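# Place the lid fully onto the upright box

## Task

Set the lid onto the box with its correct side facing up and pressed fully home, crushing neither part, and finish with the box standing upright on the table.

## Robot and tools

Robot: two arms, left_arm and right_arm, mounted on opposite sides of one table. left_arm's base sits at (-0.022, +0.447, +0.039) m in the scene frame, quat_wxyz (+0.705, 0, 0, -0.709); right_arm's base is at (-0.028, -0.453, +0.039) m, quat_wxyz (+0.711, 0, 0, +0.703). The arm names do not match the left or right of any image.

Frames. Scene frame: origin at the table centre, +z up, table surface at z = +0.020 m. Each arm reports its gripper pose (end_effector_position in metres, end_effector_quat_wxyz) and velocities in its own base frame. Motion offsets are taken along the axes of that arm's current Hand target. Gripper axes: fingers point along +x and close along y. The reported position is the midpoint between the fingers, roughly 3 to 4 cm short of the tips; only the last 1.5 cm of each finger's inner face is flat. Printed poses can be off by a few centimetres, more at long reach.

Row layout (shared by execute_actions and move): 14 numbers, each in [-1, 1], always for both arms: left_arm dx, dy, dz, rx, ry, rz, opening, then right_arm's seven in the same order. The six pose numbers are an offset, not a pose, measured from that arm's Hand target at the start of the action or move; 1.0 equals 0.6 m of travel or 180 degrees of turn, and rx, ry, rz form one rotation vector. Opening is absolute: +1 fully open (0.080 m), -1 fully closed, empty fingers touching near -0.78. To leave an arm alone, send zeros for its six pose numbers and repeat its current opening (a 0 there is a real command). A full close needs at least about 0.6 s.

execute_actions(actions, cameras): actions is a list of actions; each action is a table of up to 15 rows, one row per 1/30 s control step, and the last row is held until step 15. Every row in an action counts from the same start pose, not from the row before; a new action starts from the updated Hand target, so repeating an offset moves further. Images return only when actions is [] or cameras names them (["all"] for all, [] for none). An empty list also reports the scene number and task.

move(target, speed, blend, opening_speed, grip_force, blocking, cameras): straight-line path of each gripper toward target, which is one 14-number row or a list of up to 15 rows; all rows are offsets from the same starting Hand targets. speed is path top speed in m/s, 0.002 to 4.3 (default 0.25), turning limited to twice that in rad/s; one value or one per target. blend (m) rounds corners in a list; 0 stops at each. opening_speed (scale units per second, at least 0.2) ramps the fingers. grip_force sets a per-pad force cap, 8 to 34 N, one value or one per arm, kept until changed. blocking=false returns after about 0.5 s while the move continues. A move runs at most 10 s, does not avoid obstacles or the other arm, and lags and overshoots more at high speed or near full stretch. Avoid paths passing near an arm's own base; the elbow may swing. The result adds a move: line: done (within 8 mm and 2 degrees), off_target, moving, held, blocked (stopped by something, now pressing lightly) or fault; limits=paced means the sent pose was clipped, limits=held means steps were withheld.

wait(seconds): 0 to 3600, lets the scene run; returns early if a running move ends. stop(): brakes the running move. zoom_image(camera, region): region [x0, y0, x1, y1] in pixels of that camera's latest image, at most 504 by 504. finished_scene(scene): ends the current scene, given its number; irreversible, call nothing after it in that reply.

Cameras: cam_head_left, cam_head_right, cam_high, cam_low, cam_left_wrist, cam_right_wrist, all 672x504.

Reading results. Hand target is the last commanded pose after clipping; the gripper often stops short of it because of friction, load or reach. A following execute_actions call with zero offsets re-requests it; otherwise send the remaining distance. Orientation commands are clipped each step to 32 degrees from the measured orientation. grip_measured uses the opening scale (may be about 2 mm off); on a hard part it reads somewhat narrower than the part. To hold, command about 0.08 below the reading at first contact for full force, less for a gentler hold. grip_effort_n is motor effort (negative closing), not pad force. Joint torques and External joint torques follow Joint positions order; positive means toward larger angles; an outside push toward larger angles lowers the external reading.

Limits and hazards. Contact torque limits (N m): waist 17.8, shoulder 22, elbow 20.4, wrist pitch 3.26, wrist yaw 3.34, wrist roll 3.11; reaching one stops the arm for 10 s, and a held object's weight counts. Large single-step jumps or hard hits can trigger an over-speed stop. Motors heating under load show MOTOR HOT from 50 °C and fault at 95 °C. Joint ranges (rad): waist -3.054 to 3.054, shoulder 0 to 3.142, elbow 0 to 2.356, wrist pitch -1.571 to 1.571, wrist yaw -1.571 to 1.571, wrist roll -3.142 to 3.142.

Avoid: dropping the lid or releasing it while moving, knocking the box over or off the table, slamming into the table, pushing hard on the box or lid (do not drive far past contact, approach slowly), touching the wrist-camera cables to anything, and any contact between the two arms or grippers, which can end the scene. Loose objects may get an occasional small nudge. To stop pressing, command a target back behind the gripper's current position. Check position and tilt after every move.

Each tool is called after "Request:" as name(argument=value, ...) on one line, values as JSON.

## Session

Request:
execute_actions(actions=[])

Request:
zoom_image(camera="cam_head_left", region=[200, 170, 480, 380])

Request:
zoom_image(camera="cam_low", region=[120, 240, 450, 400])

Scene clock: 0.00 s.
left_arm: end_effector_position=(+0.2510, -0.1120, +0.1936) grip_measured=+1.000 grip_effort_n=n/a end_effector_quat_wxyz=(+0.714, +0.466, +0.138, -0.504) | right_arm: end_effector_position=(+0.1822, +0.2428, +0.2311) grip_measured=+1.000 grip_effort_n=n/a end_effector_quat_wxyz=(+0.877, +0.064, +0.352, +0.320)
Joint positions: left_arm=[-0.126 1.057 0.871 -0.717 0.558 1.377 0.08] | right_arm=[0.988 0.994 0.883 -0.508 0.124 0.513 0.08]
Joint velocities: within noise
Joint torques (N m): no reading
External joint torques (N m): no reading
Heat: left arm: hottest wrist pitch 30 °C (+0.0 °C/min); right arm: hottest elbow 29 °C (+0.0 °C/min).
Hand target: left_arm +0.2527, -0.1114, +0.2001; +0.719, +0.467, +0.129, -0.498 | right_arm +0.1845, +0.2415, +0.2380; +0.881, +0.068, +0.341, +0.320
Tool commands: left_gripper/opening=+1.0 right_gripper/opening=+1.0

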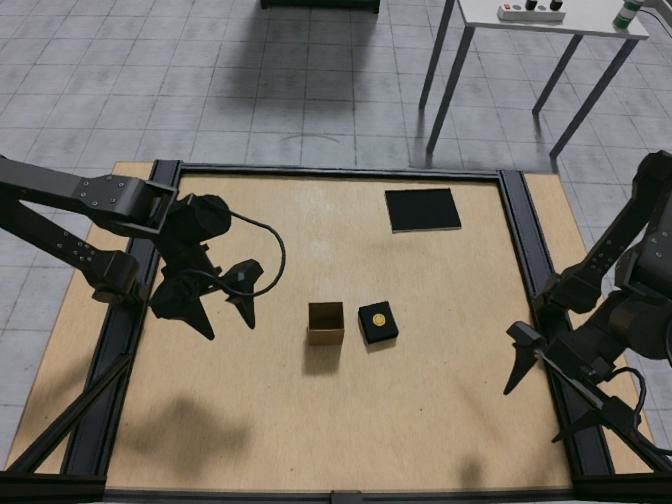

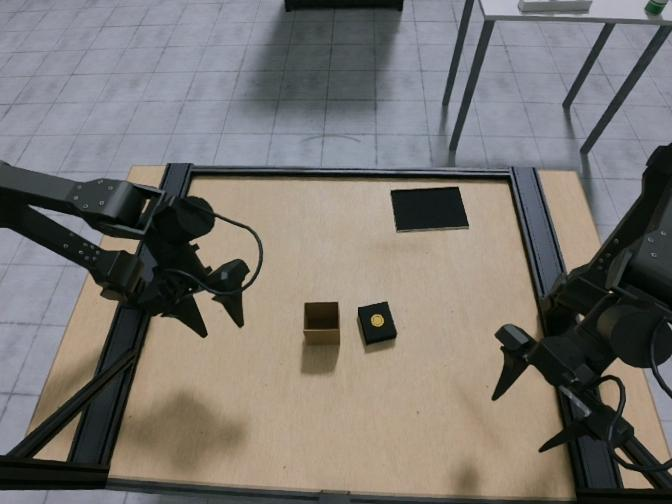

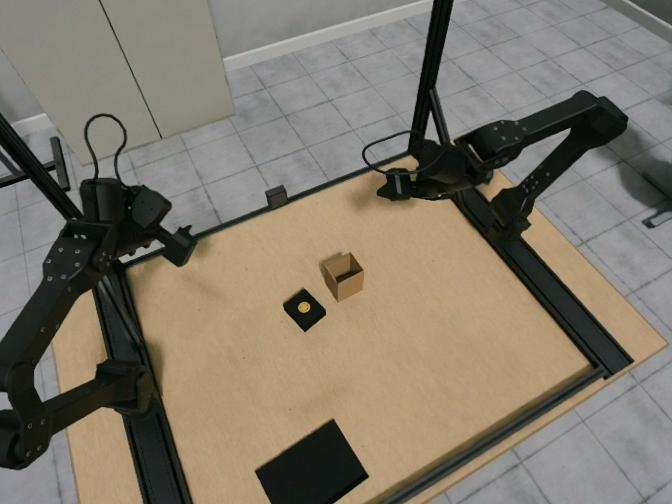

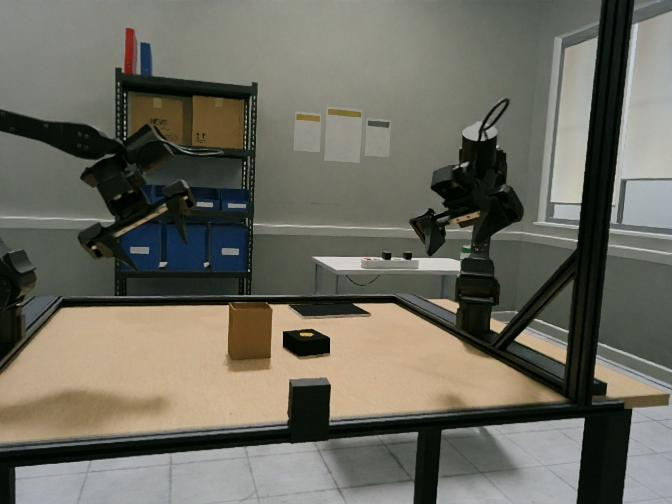

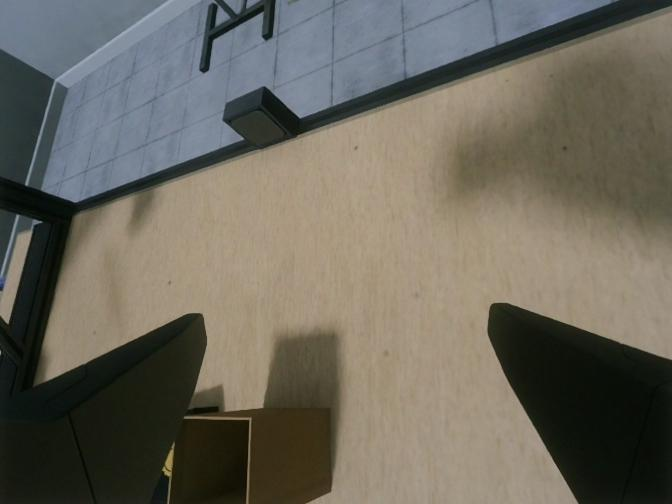

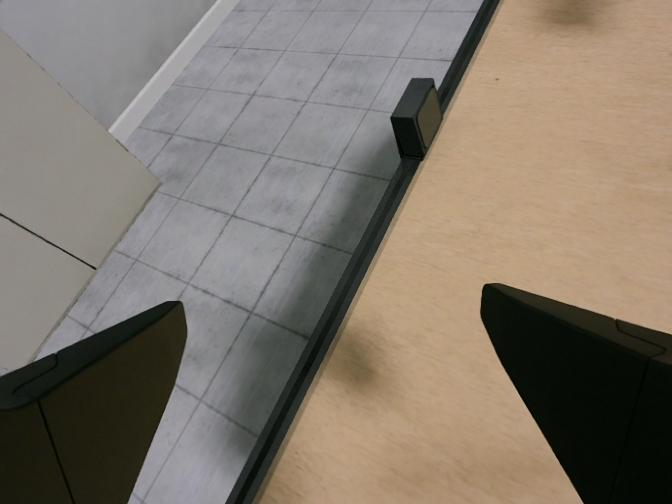

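Scaled by 1.800 from the camera's image (finer frame: 960x720).

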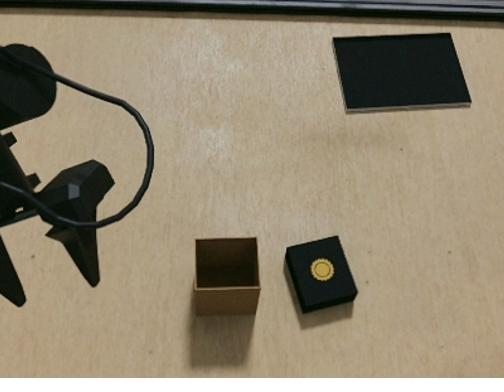

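Scaled by 1.527 from the camera's image (finer frame: 960x720).

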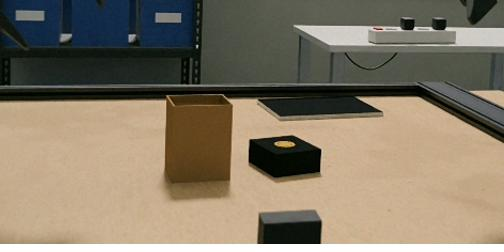

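Request:
move(target=[0.0468,0.2437,-0.1295,-0.4934,0.2646,0.0591,1,0,0,0,0,0,0,1], speed=0.5, grip_force=[10,10], cameras=["cam_left_wrist","cam_low"])

Scene clock: 54.83 s.
left_arm: end_effector_position=(+0.4069, -0.0553, +0.2149) grip_measured=+1.000 grip_effort_n=-0.2 end_effector_quat_wxyz=(+0.759, +0.000, +0.651, -0.004) | right_arm: end_effector_position=(+0.1822, +0.2428, +0.2311) grip_measured=+1.000 grip_effort_n=-0.2 end_effector_quat_wxyz=(+0.877, +0.064, +0.352, +0.320)
Joint positions: left_arm=[-0.141 2.057 2.197 -1.559 -0.016 -0.134 0.08] | right_arm=[0.988 0.994 0.883 -0.508 0.124 0.513 0.08]
Joint torques (N m): left_arm=[0.02 -7.63 6.94 0.38 -0.18 -0.12] | right_arm=[-0.06 -3.17 6.33 2.01 0.07 -0.05]
External joint torques (N m): left_arm=[-0.02 1.3 1.48 -0.22 -0.16 -0.12] | right_arm=[-0.07 -0.47 -0.56 0.43 0.01 -0.03]
Heat: left arm: hottest wrist pitch 31 °C (+1.1 °C/min); right arm: hottest elbow 36 °C (+7.7 °C/min).
Hand target: left_arm +0.4100, -0.0560, +0.2203; +0.766, +0.000, +0.642, +0.000 | right_arm +0.1845, +0.2415, +0.2380; +0.881, +0.068, +0.341, +0.320
Off the commanded pose: left_arm 0.006 m, 1 deg | right_arm 0.007 m, 1 deg.
grip_force (N): 10, 10
move: done
Images, in order (width x height): cam_low 672x504, cam_left_wrist 672x504.

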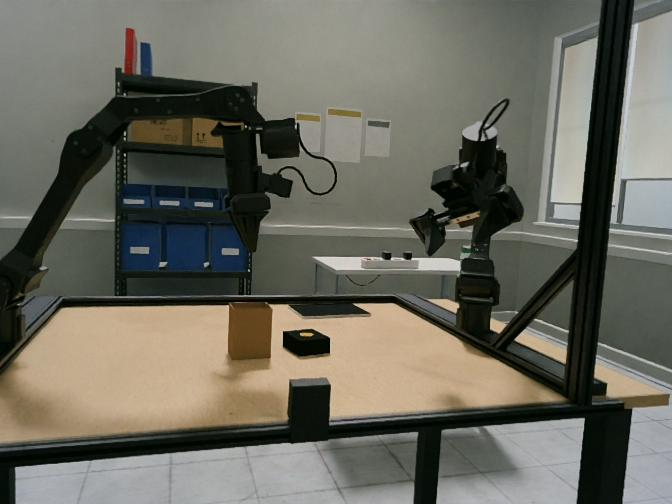

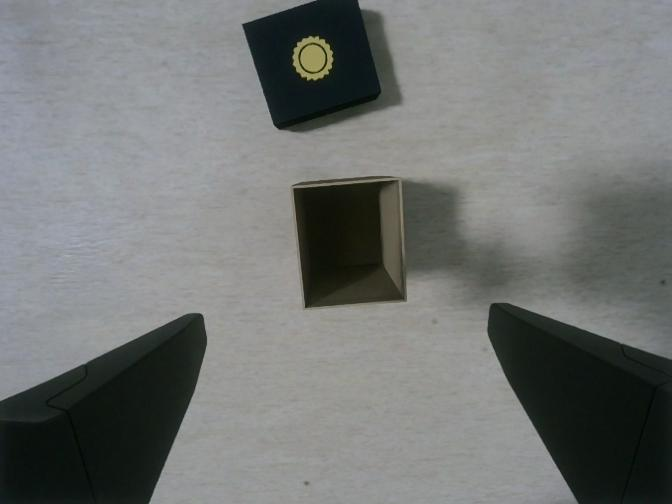

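Request:
zoom_image(camera="cam_left_wrist", region=[230, 0, 410, 135])

Scaled by 2.800 from the camera's image (finer frame: 960x720).

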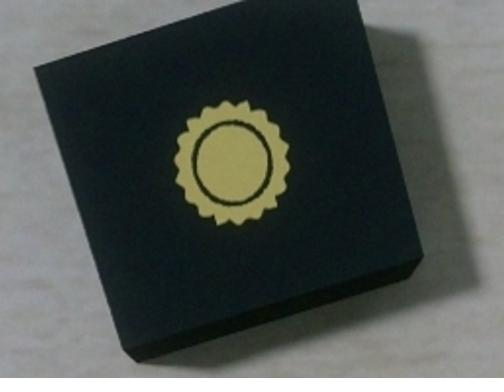

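Request:
move(target=[-0.112,0.2933,-0.251,0,-0.194,0,1,0.0668,-0.3942,0.0645,0.4642,0.0577,-0.3814,1], speed=0.45, cameras=["cam_right_wrist","cam_low"])

Scene clock: 231.13 s.
left_arm: end_effector_position=(+0.2508, +0.1201, +0.2569) grip_measured=+1.000 grip_effort_n=-0.2 end_effector_quat_wxyz=(+0.919, -0.007, +0.393, +0.001) | right_arm: end_effector_position=(+0.3494, +0.0832, +0.1602) grip_measured=+1.000 grip_effort_n=-1.2 end_effector_quat_wxyz=(+0.609, +0.379, +0.509, -0.476)
Joint positions: left_arm=[0.687 1.14 1.21 -1.007 0.457 0.524 0.08] | right_arm=[0.315 1.936 1.797 -1.465 0.194 1.624 0.08]
Joint torques (N m): left_arm=[0.17 -3.73 4.34 1.87 0.46 0.18] | right_arm=[0.02 -7.05 6.62 0 -0.08 0.11]
External joint torques (N m): left_arm=[0.16 -0.68 -1.86 0.67 0.23 0.18] | right_arm=[0.05 1.3 1.01 -0.24 -0.27 0.11]
Heat: left arm: hottest shoulder 37 °C (+0.0 °C/min); right arm: hottest elbow 40 °C (+1.0 °C/min).
Hand target: left_arm +0.2499, +0.1199, +0.2603; +0.924, +0.000, +0.383, +0.000 | right_arm +0.3544, +0.0840, +0.1648; +0.609, +0.390, +0.503, -0.473
Off the commanded pose: left_arm 0.003 m, 1 deg | right_arm 0.007 m, 2 deg.
grip_force (N): 10, 10
move: done
Images, in order (width x height): cam_low 672x504, cam_right_wrist 672x504.

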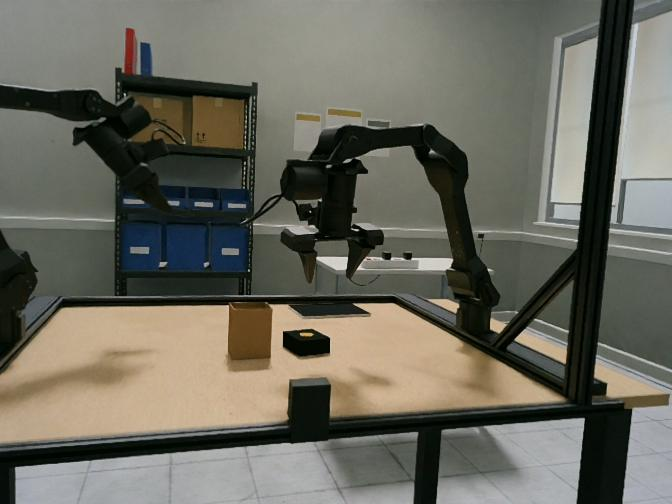

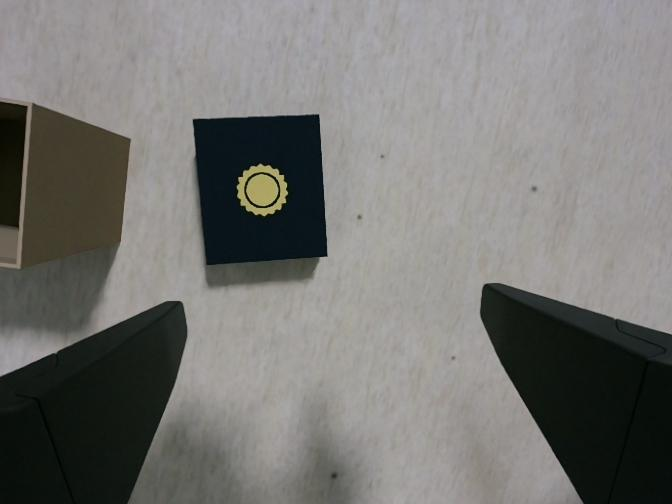

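Request:
move(target=[[0,0,0,0,0,0,1,0.1,0.0483,0.0137,0.0044,-0.0222,0,1],[0,0,0,0,0,0,1,0.2225,0.0483,0.0137,0.0044,-0.0222,0,1],[0,0,0,0,0,0,1,0.2225,0.0483,0.0137,0.0044,-0.0222,0,0.3],[0,0,0,0,0,0,1,0.108,0.0483,0.036,0.0044,-0.0222,0,0.3],[0,0,0,0,0,0,1,0.0002,0.0513,0.0467,-0.4211,-0.0192,0.0972,0.3]], speed=[0.3,0.15,0.1,0.25,0.35], blend=[0.02,0,0,0.03,0], opening_speed=2, cameras=["cam_right_wrist","cam_low"])

Request:
zoom_image(camera="cam_low", region=[210, 220, 370, 380])

Scene clock: 322.43 s.
left_arm: end_effector_position=(+0.2508, +0.1201, +0.2569) grip_measured=+1.000 grip_effort_n=0.7 end_effector_quat_wxyz=(+0.919, -0.007, +0.393, +0.001) | right_arm: end_effector_position=(+0.3867, +0.0653, +0.1550) grip_measured=+0.303 grip_effort_n=-15.6 end_effector_quat_wxyz=(+0.780, -0.017, +0.626, +0.013)
Joint positions: left_arm=[0.687 1.14 1.21 -1.007 0.457 0.524 0.08] | right_arm=[0.183 1.853 1.657 -1.16 0.041 0.136 0.049]
Joint torques (N m): left_arm=[0.16 -3.74 4.35 1.88 0.47 0.18] | right_arm=[-0.59 -9.72 7.3 0.47 -0.28 -0.12]
External joint torques (N m): left_arm=[0.15 -0.71 -1.86 0.67 0.23 0.18] | right_arm=[-0.54 -1.51 1.21 -0.24 -0.32 -0.12]
Heat: left arm: hottest wrist pitch 32 °C (+1.0 °C/min); right arm: hottest elbow 41 °C (+0.0 °C/min).
Hand target: left_arm +0.2499, +0.1199, +0.2603; +0.924, +0.000, +0.383, +0.000 | right_arm +0.3910, +0.0649, +0.1700; +0.793, -0.011, +0.608, +0.014
Off the commanded pose: left_arm 0.003 m, 1 deg | right_arm 0.016 m, 3 deg.
grip_force (N): 10, 10
move: off_target (right_arm); target 3's new opening was sent with right_arm's hand 0.017 m and 2 deg from that target
Images, in order (width x height): cam_low 672x504, cam_right_wrist 672x504.

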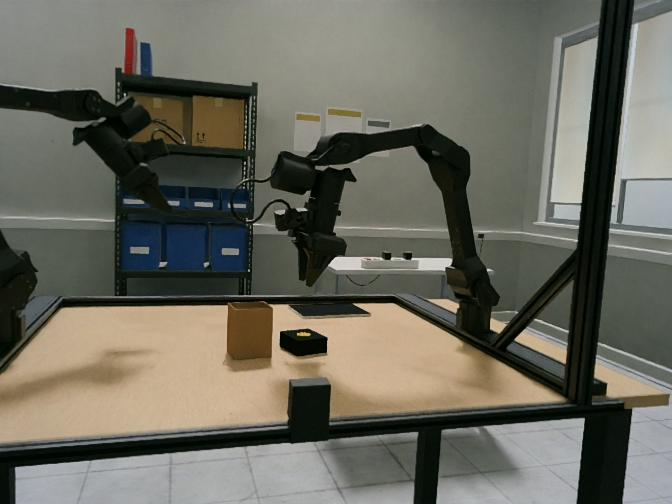

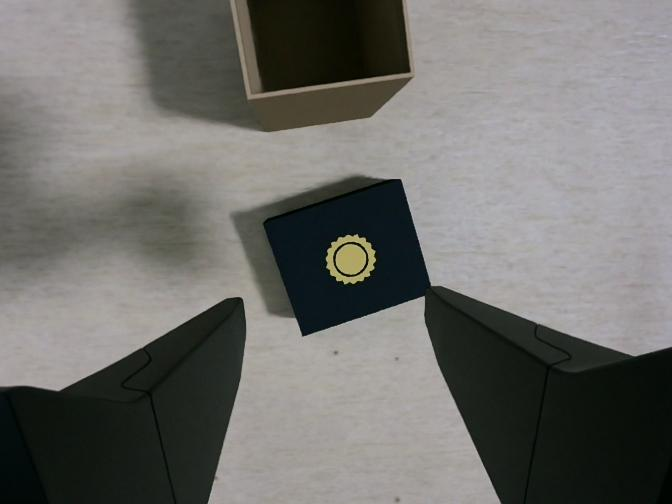

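Scaled by 3.150 from the camera's image (finer frame: 960x720).

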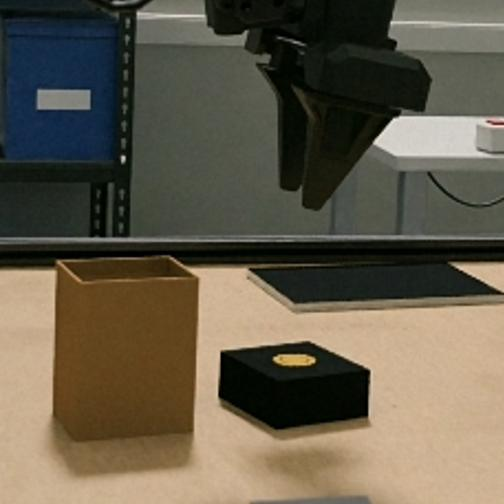

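Request:
move(target=[0,0,0,0,0,0,1,0.1305,0.0112,-0.041,0.3998,0.0003,-0.1072,1], speed=0.4, cameras=["cam_right_wrist"])

Scene clock: 394.83 s.
left_arm: end_effector_position=(+0.2508, +0.1201, +0.2569) grip_measured=+1.000 grip_effort_n=0.7 end_effector_quat_wxyz=(+0.919, -0.007, +0.393, +0.001) | right_arm: end_effector_position=(+0.3804, +0.0731, +0.0829) grip_measured=+0.997 grip_effort_n=15.6 end_effector_quat_wxyz=(+0.635, +0.353, +0.504, -0.467)
Joint positions: left_arm=[0.687 1.14 1.21 -1.007 0.457 0.524 0.08] | right_arm=[0.284 2.042 1.634 -1.177 0.245 1.535 0.08]
Joint torques (N m): left_arm=[0.16 -3.72 4.35 1.88 0.46 0.18] | right_arm=[0.36 -7.62 6.7 0.04 0.7 0.11]
External joint torques (N m): left_arm=[0.15 -0.7 -1.82 0.68 0.23 0.18] | right_arm=[0.4 1.51 1.07 -0.24 0.48 0.11]
Heat: left arm: hottest wrist pitch 32 °C (+0.0 °C/min); right arm: hottest elbow 41 °C (+1.0 °C/min).
Hand target: left_arm +0.2499, +0.1199, +0.2603; +0.924, +0.000, +0.383, +0.000 | right_arm +0.3873, +0.0715, +0.0880; +0.640, +0.360, +0.491, -0.469
Off the commanded pose: left_arm 0.003 m, 1 deg | right_arm 0.009 m, 2 deg.
grip_force (N): 10, 10
move: off_target (right_arm)

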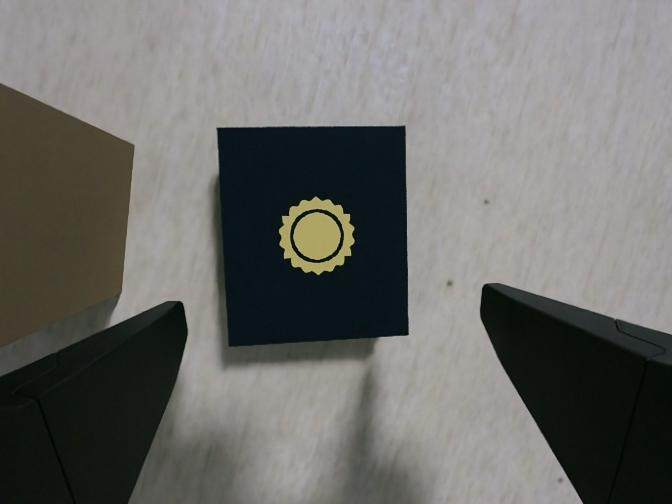

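Request:
move(target=[[0,0,0,0,0,0,1,0.0967,0.005,0.0117,0.0133,0,0,1],[0,0,0,0,0,0,1,0.0967,0.005,0.0117,0.0133,0,0,0.3],[0,0,0,0,0,0,1,0,0.005,0.0375,0.0133,0,0,0.3],[0,0,0,0,0,0,1,-0.1322,0.0027,0.048,-0.4009,0.0001,0.1073,0.3]], speed=[0.15,0.1,0.2,0.35], blend=[0,0,0.02,0], opening_speed=2, cameras=["cam_right_wrist","cam_low"])

Request:
zoom_image(camera="cam_low", region=[210, 220, 370, 380])

Scene clock: 430.77 s.
left_arm: end_effector_position=(+0.2508, +0.1201, +0.2569) grip_measured=+1.000 grip_effort_n=0.7 end_effector_quat_wxyz=(+0.919, -0.007, +0.393, +0.001) | right_arm: end_effector_position=(+0.3866, +0.0673, +0.1572) grip_measured=+0.303 grip_effort_n=-15.6 end_effector_quat_wxyz=(+0.780, -0.020, +0.626, +0.017)
Joint positions: left_arm=[0.687 1.14 1.21 -1.007 0.457 0.524 0.08] | right_arm=[0.187 1.855 1.668 -1.169 0.039 0.131 0.049]
Joint torques (N m): left_arm=[0.17 -3.73 4.35 1.88 0.47 0.18] | right_arm=[-0.36 -9.61 7.23 0.43 -0.29 -0.13]
External joint torques (N m): left_arm=[0.17 -0.66 -1.85 0.68 0.22 0.18] | right_arm=[-0.34 -1.39 1.18 -0.26 -0.33 -0.14]
Heat: left arm: hottest wrist pitch 33 °C (+1.0 °C/min); right arm: hottest elbow 40 °C (+0.0 °C/min).
Hand target: left_arm +0.2499, +0.1199, +0.2603; +0.924, +0.000, +0.383, +0.000 | right_arm +0.3911, +0.0650, +0.1720; +0.793, -0.012, +0.609, +0.016
Off the commanded pose: left_arm 0.003 m, 1 deg | right_arm 0.016 m, 3 deg.
grip_force (N): 10, 10
move: off_target (right_arm); target 2's new opening was sent with right_arm's hand 0.018 m and 2 deg from that target
Images, in order (width x height): cam_low 672x504, cam_right_wrist 672x504.

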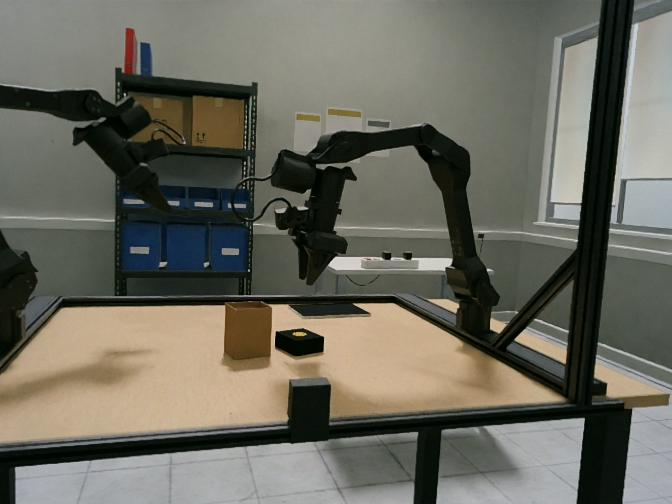

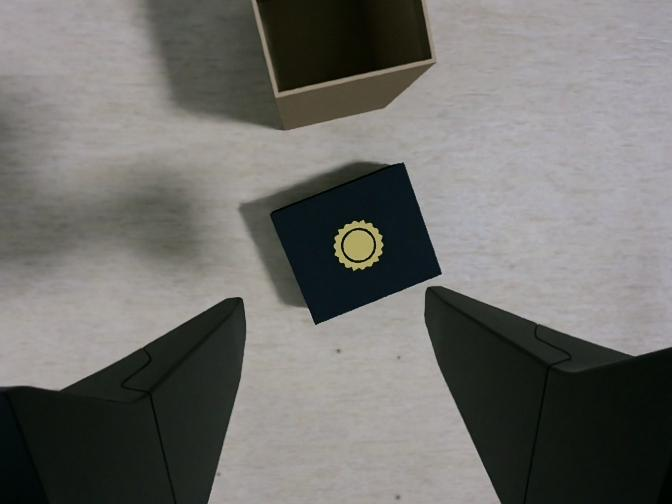

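Scaled by 3.150 from the camera's image (finer frame: 960x720).

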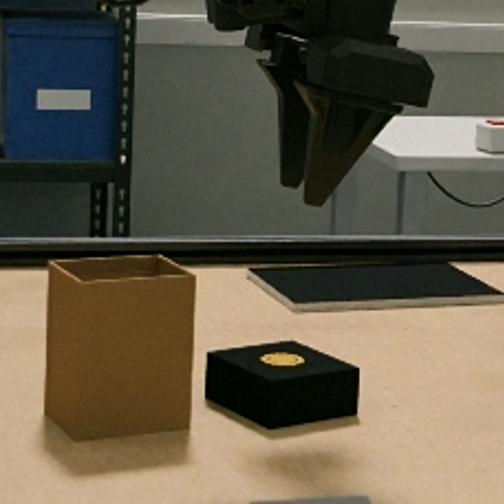

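Request:
move(target=[[0.3333,-0.3032,0.0382,-0.0519,0.2493,0.0215,1,-0.205,0.2375,-0.2652,0,-0.1667,0,1],[0.3853,-0.3032,-0.0135,-0.0519,0.2493,0.0215,1,-0.205,0.2375,-0.2652,0,-0.1667,0,1],[0.3853,-0.3032,-0.0135,-0.0519,0.2493,0.0215,0.2,-0.205,0.2375,-0.2652,0,-0.1667,0,1],[0.354,-0.1298,0,-0.0519,0.2493,0.0215,0.2,-0.205,0.2375,-0.2652,0,-0.1667,0,1],[0.4377,-0.0782,0.079,-0.0519,0.2493,0.0215,0.2,-0.205,0.2375,-0.2652,0,-0.1667,0,1],[0.4572,-0.0782,0.0595,-0.0519,0.2493,0.0215,0.2,-0.205,0.2375,-0.2652,0,-0.1667,0,1],[0.4572,-0.0782,0.0595,-0.0519,0.2493,0.0215,1,-0.205,0.2375,-0.2652,0,-0.1667,0,1],[0.388,-0.0782,0.1283,-0.0519,0.2493,0.0215,1,-0.205,0.2375,-0.2652,0,-0.1667,0,1],[0.0712,0.0502,0.0468,0,0,0,1,0.1358,-0.0348,-0.0147,-0.5963,0.057,0.0781,1]], speed=[0.45,0.2,0.2,0.22,0.22,0.1,0.1,0.2,0.45], blend=[0.01,0,0,0.03,0.008,0,0,0.02,0], opening_speed=3, cameras=["cam_right_wrist","cam_low","cam_head_left"])

Scene clock: 597.57 s.
left_arm: end_effector_position=(+0.3420, +0.1311, +0.2203) grip_measured=+0.997 grip_effort_n=15.1 end_effector_quat_wxyz=(+0.877, -0.020, +0.480, +0.017) | right_arm: end_effector_position=(+0.3480, +0.0832, +0.1231) grip_measured=+0.997 grip_effort_n=14.7 end_effector_quat_wxyz=(+0.587, -0.472, +0.449, +0.480)
Joint positions: left_arm=[0.46 1.526 1.44 -0.961 0.231 0.343 0.08] | right_arm=[0.187 1.768 1.429 -1.071 -0.113 -1.291 0.08]
Joint torques (N m): left_arm=[0.01 -7.05 4.42 1.81 0.32 0.17] | right_arm=[-0.22 -6.35 7.08 0.33 -0.29 -0.17]
External joint torques (N m): left_arm=[0 -1.08 -1.92 0.69 0.19 0.17] | right_arm=[-0.14 1.06 1.18 -0.24 -0.19 -0.17]
Heat: left arm: hottest wrist pitch 32 °C (-1.0 °C/min); right arm: hottest elbow 43 °C (+1.0 °C/min).
Hand target: left_arm +0.3412, +0.1312, +0.2255; +0.883, -0.015, +0.469, +0.015 (not the last commanded pose) | right_arm +0.3546, +0.0825, +0.1298; +0.594, -0.475, +0.439, +0.478 (not the last commanded pose)
Off the commanded pose: left_arm 0.055 m, 13 deg | right_arm 0.075 m, 27 deg.
grip_force (N): 10, 10
move: off_target (left_arm, right_arm; path cut at 10 s); path passed 8 of 9 targets
Images, in order (width x height): cam_head_left 672x504, cam_low 672x504, cam_right_wrist 672x504.

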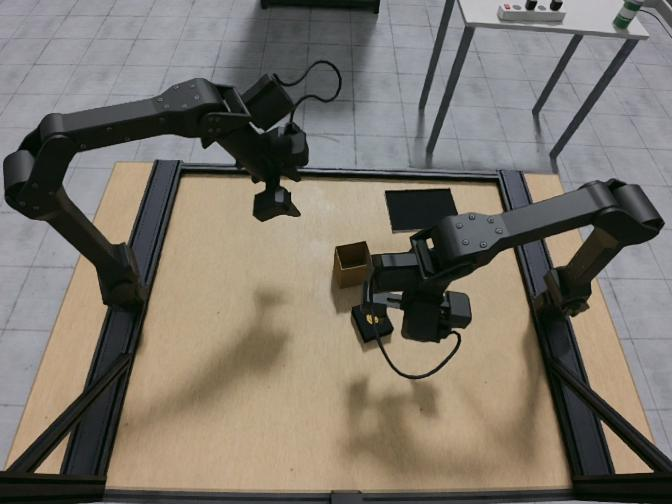

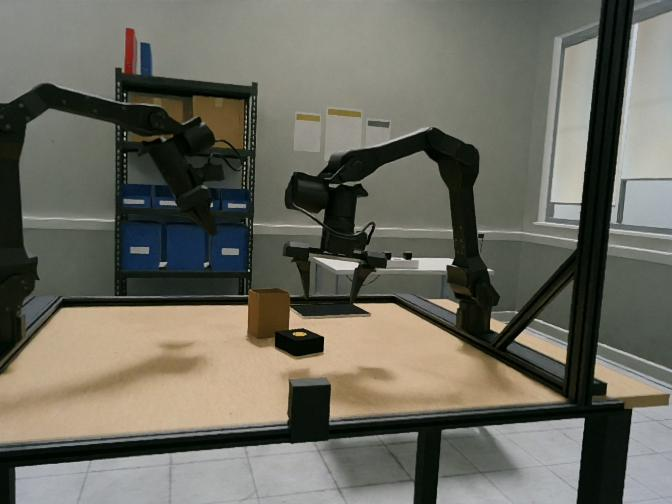

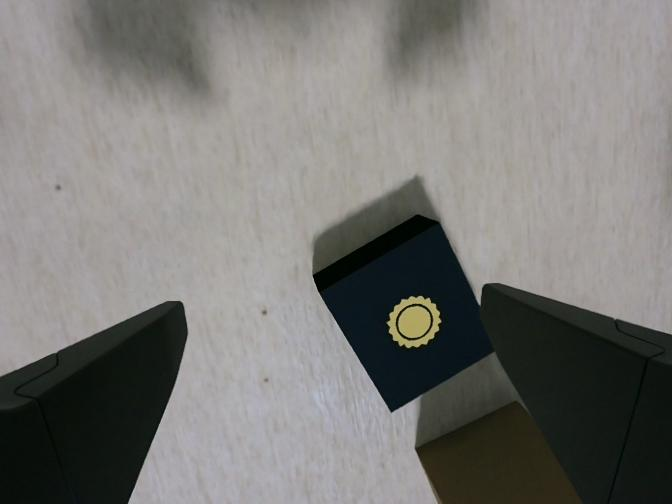

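Request:
move(target=[-0.135,0.05,-0.11,0,0,0,1,0.0668,-0.0783,-0.067,-0.1379,0.0414,0.057,1], speed=0.35, cameras=["cam_right_wrist","cam_low"])

Scene clock: 623.67 s.
left_arm: end_effector_position=(+0.2412, +0.1581, +0.2497) grip_measured=+0.997 grip_effort_n=15.1 end_effector_quat_wxyz=(+0.878, -0.021, +0.479, +0.016) | right_arm: end_effector_position=(+0.3982, +0.0471, +0.0871) grip_measured=+0.997 grip_effort_n=14.7 end_effector_quat_wxyz=(-0.401, +0.574, -0.409, -0.585)
Joint positions: left_arm=[0.776 1.324 1.398 -1.209 0.383 0.636 0.08] | right_arm=[0.117 2.103 1.762 -1.247 -0.002 -1.805 0.08]
Joint torques (N m): left_arm=[0.15 -4.74 5.37 0.76 0.47 0.18] | right_arm=[-0.14 -8.01 6.62 0 0.25 -0.21]
External joint torques (N m): left_arm=[0.14 -0.63 -0.59 -0.22 0.23 0.18] | right_arm=[-0.1 1.49 1.02 -0.25 0.28 -0.21]
Heat: left arm: hottest wrist pitch 32 °C (-1.0 °C/min); right arm: hottest elbow 45 °C (+3.0 °C/min).
Hand target: left_arm +0.2400, +0.1574, +0.2554; +0.883, -0.015, +0.469, +0.015 | right_arm +0.4044, +0.0447, +0.0909; -0.404, +0.580, -0.404, -0.580
Off the commanded pose: left_arm 0.006 m, 1 deg | right_arm 0.008 m, 1 deg.
grip_force (N): 10, 10
move: done
Images, in order (width x height): cam_low 672x504, cam_right_wrist 672x504.

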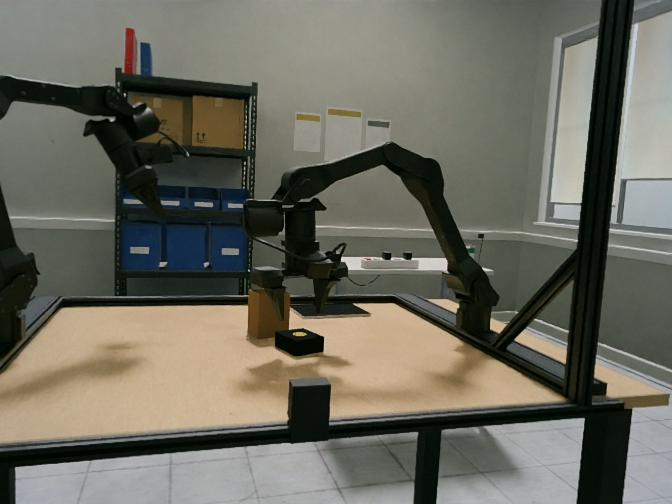

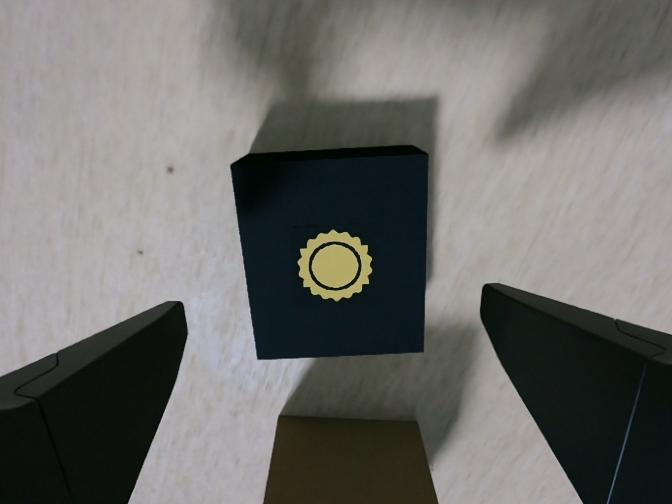

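Request:
move(target=[[0,0,0,0,0,0,1,0.095,-0.0058,-0.0075,0,0,0,1],[0,0,0,0,0,0,1,0.095,-0.0058,-0.0075,0,0,0,0.3],[0,0,0,0,0,0,1,-0.0217,-0.0058,-0.0075,0,0,0,0.3],[0,0,0,0,0,0,1,-0.1368,0.166,-0.178,0.5517,0,0,0.3]], speed=[0.15,0.1,0.25,0.4], blend=[0,0,0.02,0], opening_speed=2, cameras=["cam_right_wrist","cam_low"])

Scene clock: 675.23 s.
left_arm: end_effector_position=(+0.2412, +0.1581, +0.2497) grip_measured=+0.997 grip_effort_n=15.6 end_effector_quat_wxyz=(+0.878, -0.021, +0.479, +0.016) | right_arm: end_effector_position=(+0.3447, -0.0893, +0.1602) grip_measured=+0.605 grip_effort_n=-35.1 end_effector_quat_wxyz=(+0.689, -0.061, +0.718, +0.074)
Joint positions: left_arm=[0.776 1.324 1.398 -1.209 0.383 0.636 0.08] | right_arm=[-0.254 1.939 1.812 -1.488 -0.002 -0.446 0.062]
Joint torques (N m): left_arm=[0.16 -4.75 5.37 0.76 0.46 0.18] | right_arm=[0.01 -9.93 6.81 0.03 0.25 0.06]
External joint torques (N m): left_arm=[0.16 -0.58 -0.62 -0.21 0.22 0.18] | right_arm=[0.04 -1.57 1.21 -0.23 0.26 0.06]
Heat: left arm: hottest wrist pitch 30 °C (-2.0 °C/min); right arm: hottest elbow 45 °C (+1.0 °C/min).
Hand target: left_arm +0.2400, +0.1574, +0.2554; +0.883, -0.015, +0.469, +0.015 | right_arm +0.3481, -0.0900, +0.1730; +0.704, -0.068, +0.704, +0.068
Off the commanded pose: left_arm 0.006 m, 1 deg | right_arm 0.013 m, 3 deg.
grip_force (N): 10, 10
move: off_target (right_arm)
Images, in order (width x height): cam_low 672x504, cam_right_wrist 672x504.

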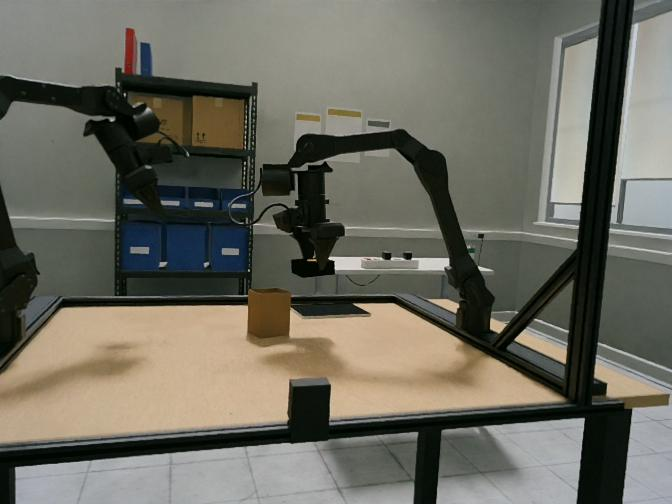

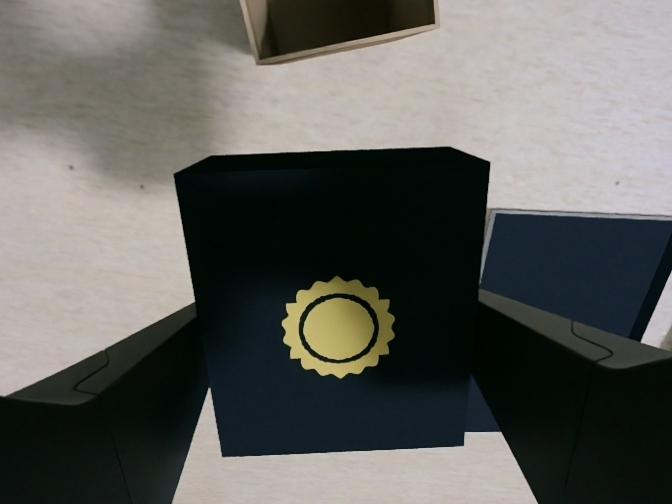

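Request:
zoom_image(camera="cam_right_wrist", region=[220, 0, 470, 190])

Scaled by 2.016 from the camera's image (finer frame: 960x720).

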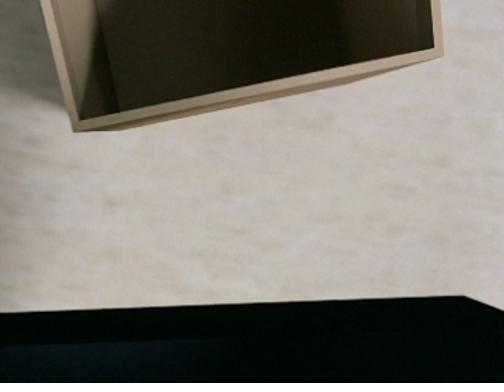

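Request:
move(target=[0,0,0,0,0,0,1,0.0458,-0.0078,0.1615,-0.0456,0,0,0.3], speed=0.25, cameras=["cam_right_wrist","cam_low","cam_high","cam_head_left"])

Request:
zoom_image(camera="cam_low", region=[220, 250, 320, 350])

Request:
zoom_image(camera="cam_right_wrist", region=[160, 100, 510, 320])

Request:
zoom_image(camera="cam_high", region=[280, 220, 410, 330])

Scene clock: 747.00 s.
left_arm: end_effector_position=(+0.2412, +0.1581, +0.2497) grip_measured=+0.997 grip_effort_n=15.1 end_effector_quat_wxyz=(+0.878, -0.021, +0.479, +0.016) | right_arm: end_effector_position=(+0.4399, -0.0761, +0.1417) grip_measured=+0.605 grip_effort_n=-35.1 end_effector_quat_wxyz=(+0.703, -0.116, +0.693, +0.113)
Joint positions: left_arm=[0.776 1.324 1.398 -1.209 0.383 0.636 0.08] | right_arm=[-0.171 2.314 2.321 -1.563 -0.001 -0.496 0.062]
Joint torques (N m): left_arm=[0.15 -4.74 5.37 0.76 0.46 0.18] | right_arm=[-0.16 -9.18 6.73 0.07 0.22 -0.16]
External joint torques (N m): left_arm=[0.15 -0.63 -0.6 -0.21 0.22 0.18] | right_arm=[-0.08 1.55 1.17 -0.31 0.21 -0.16]
Heat: left arm: hottest elbow 29 °C (+1.0 °C/min); right arm: hottest elbow 47 °C (+1.0 °C/min).
Hand target: left_arm +0.2400, +0.1574, +0.2554; +0.883, -0.015, +0.469, +0.015 | right_arm +0.4441, -0.0761, +0.1456; +0.697, -0.118, +0.697, +0.118
Off the commanded pose: left_arm 0.006 m, 1 deg | right_arm 0.006 m, 1 deg.
joint sent to its limit (right arm) — joint 4 (wrist pitch), lower limit. The joint targets are off in position, not in orientation.
grip_force (N): 10, 10
move: done
Images, in order (width x height): cam_head_left 672x504, cam_high 672x504, cam_low 672x504, cam_right_wrist 672x504.

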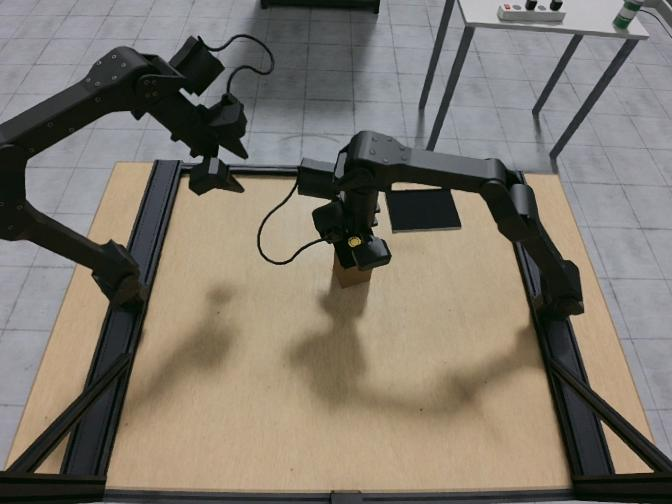

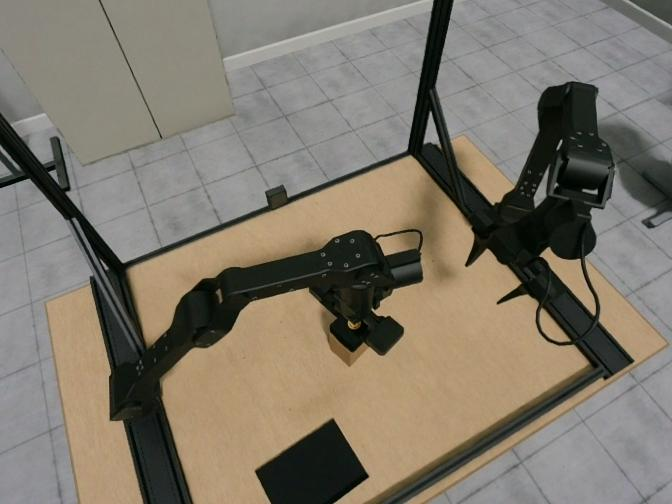

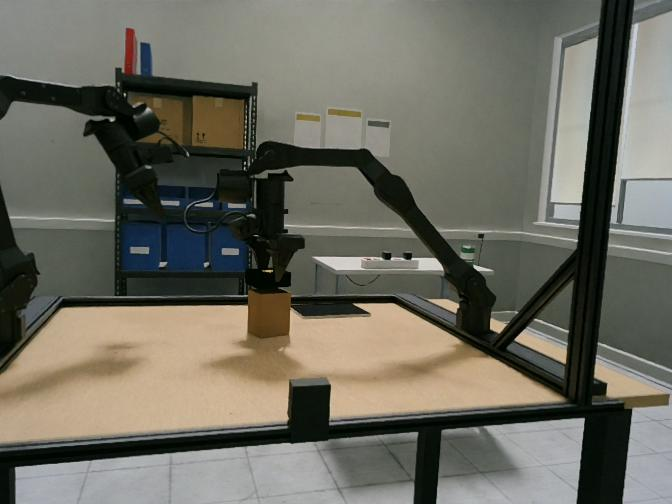

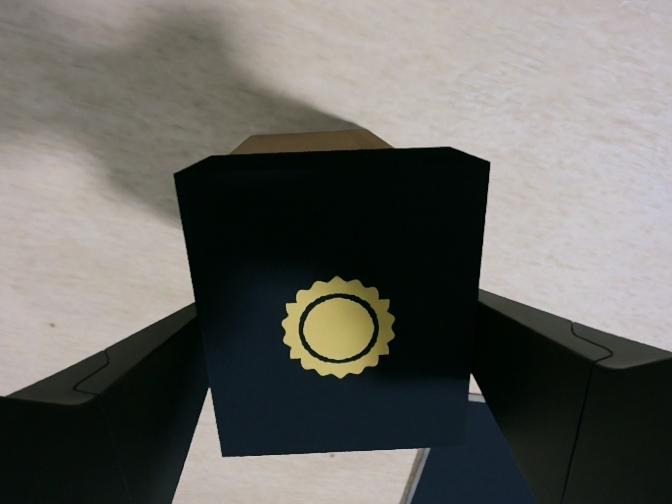

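Scaled by 5.040 from the camera's image (finer frame: 960x720).

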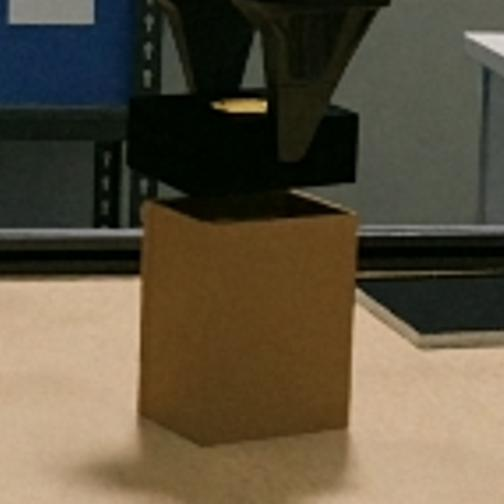

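Scaled by 1.440 from the camera's image (finer frame: 960x720).

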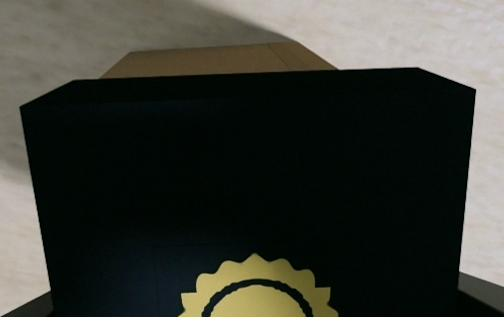

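Scaled by 3.877 from the camera's image (finer frame: 960x720).

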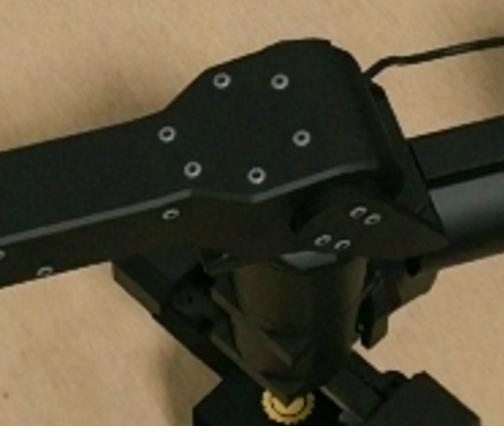

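Request:
move(target=[[0,0,0,0,0,0,1,0,0.0043,-0.0017,-0.0056,0,0,0.3],[0,0,0,0,0,0,1,0.03,0.0038,-0.0042,-0.0056,0,0,0.3],[0,0,0,0,0,0,1,0.0627,0.0033,-0.0058,-0.0056,0,0,0.3]], speed=0.06, blend=[0,0.005,0], cameras=["cam_right_wrist","cam_low"])

Request:
zoom_image(camera="cam_low", region=[220, 250, 320, 350])

Request:
zoom_image(camera="cam_right_wrist", region=[160, 100, 510, 320])

Scene clock: 801.93 s.
left_arm: end_effector_position=(+0.2412, +0.1581, +0.2497) grip_measured=+0.997 grip_effort_n=15.1 end_effector_quat_wxyz=(+0.878, -0.021, +0.479, +0.016) | right_arm: end_effector_position=(+0.4425, -0.0717, +0.1119) grip_measured=+0.605 grip_effort_n=-35.1 end_effector_quat_wxyz=(+0.699, -0.123, +0.693, +0.124)
Joint positions: left_arm=[0.776 1.324 1.398 -1.209 0.383 0.636 0.08] | right_arm=[-0.162 2.301 2.18 -1.442 -0.005 -0.513 0.062]
Joint torques (N m): left_arm=[0.18 -4.75 5.35 0.77 0.46 0.18] | right_arm=[-0.16 -10.23 2.45 0.83 0.19 -0.15]
External joint torques (N m): left_arm=[0.19 -0.56 -0.64 -0.2 0.22 0.18] | right_arm=[-0.15 0.47 -3.2 0.47 0.21 -0.15]
Heat: left arm: hottest elbow 29 °C (+0.0 °C/min); right arm: hottest elbow 43 °C (-4.0 °C/min).
Hand target: left_arm +0.2400, +0.1574, +0.2554; +0.883, -0.015, +0.469, +0.015 | right_arm +0.4402, -0.0754, +0.1079; +0.696, -0.124, +0.696, +0.124
Off the commanded pose: left_arm 0.006 m, 1 deg | right_arm 0.006 m, 1 deg.
grip_force (N): 10, 10
move: done
Images, in order (width x height): cam_low 672x504, cam_right_wrist 672x504.

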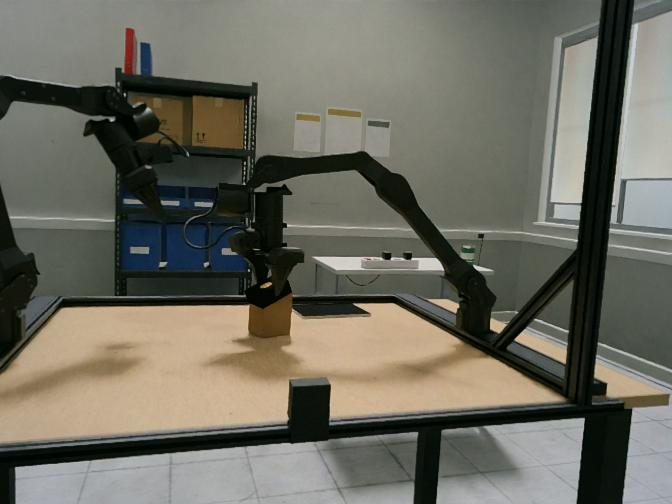

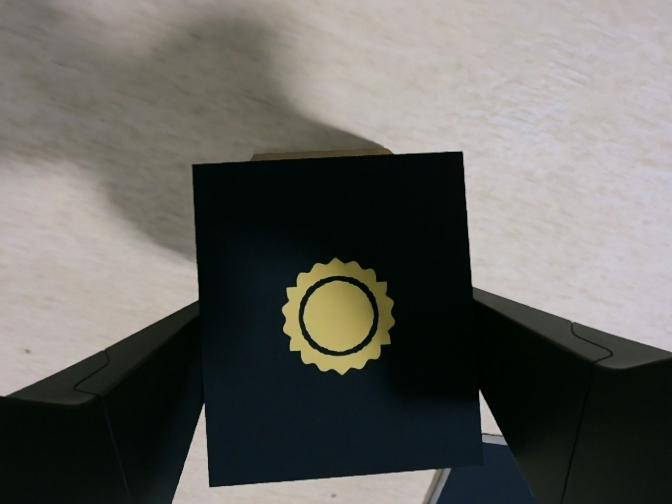

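Scaled by 5.040 from the camera's image (finer frame: 960x720).

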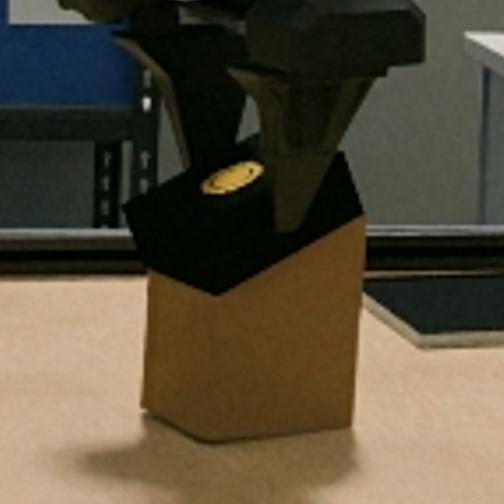

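Scaled by 1.440 from the camera's image (finer frame: 960x720).

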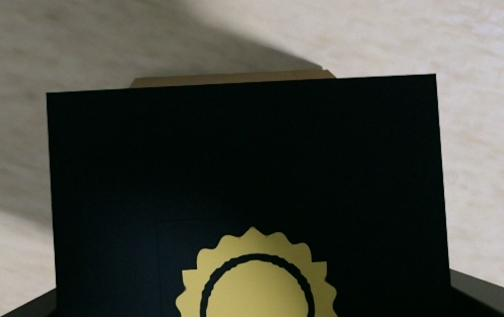

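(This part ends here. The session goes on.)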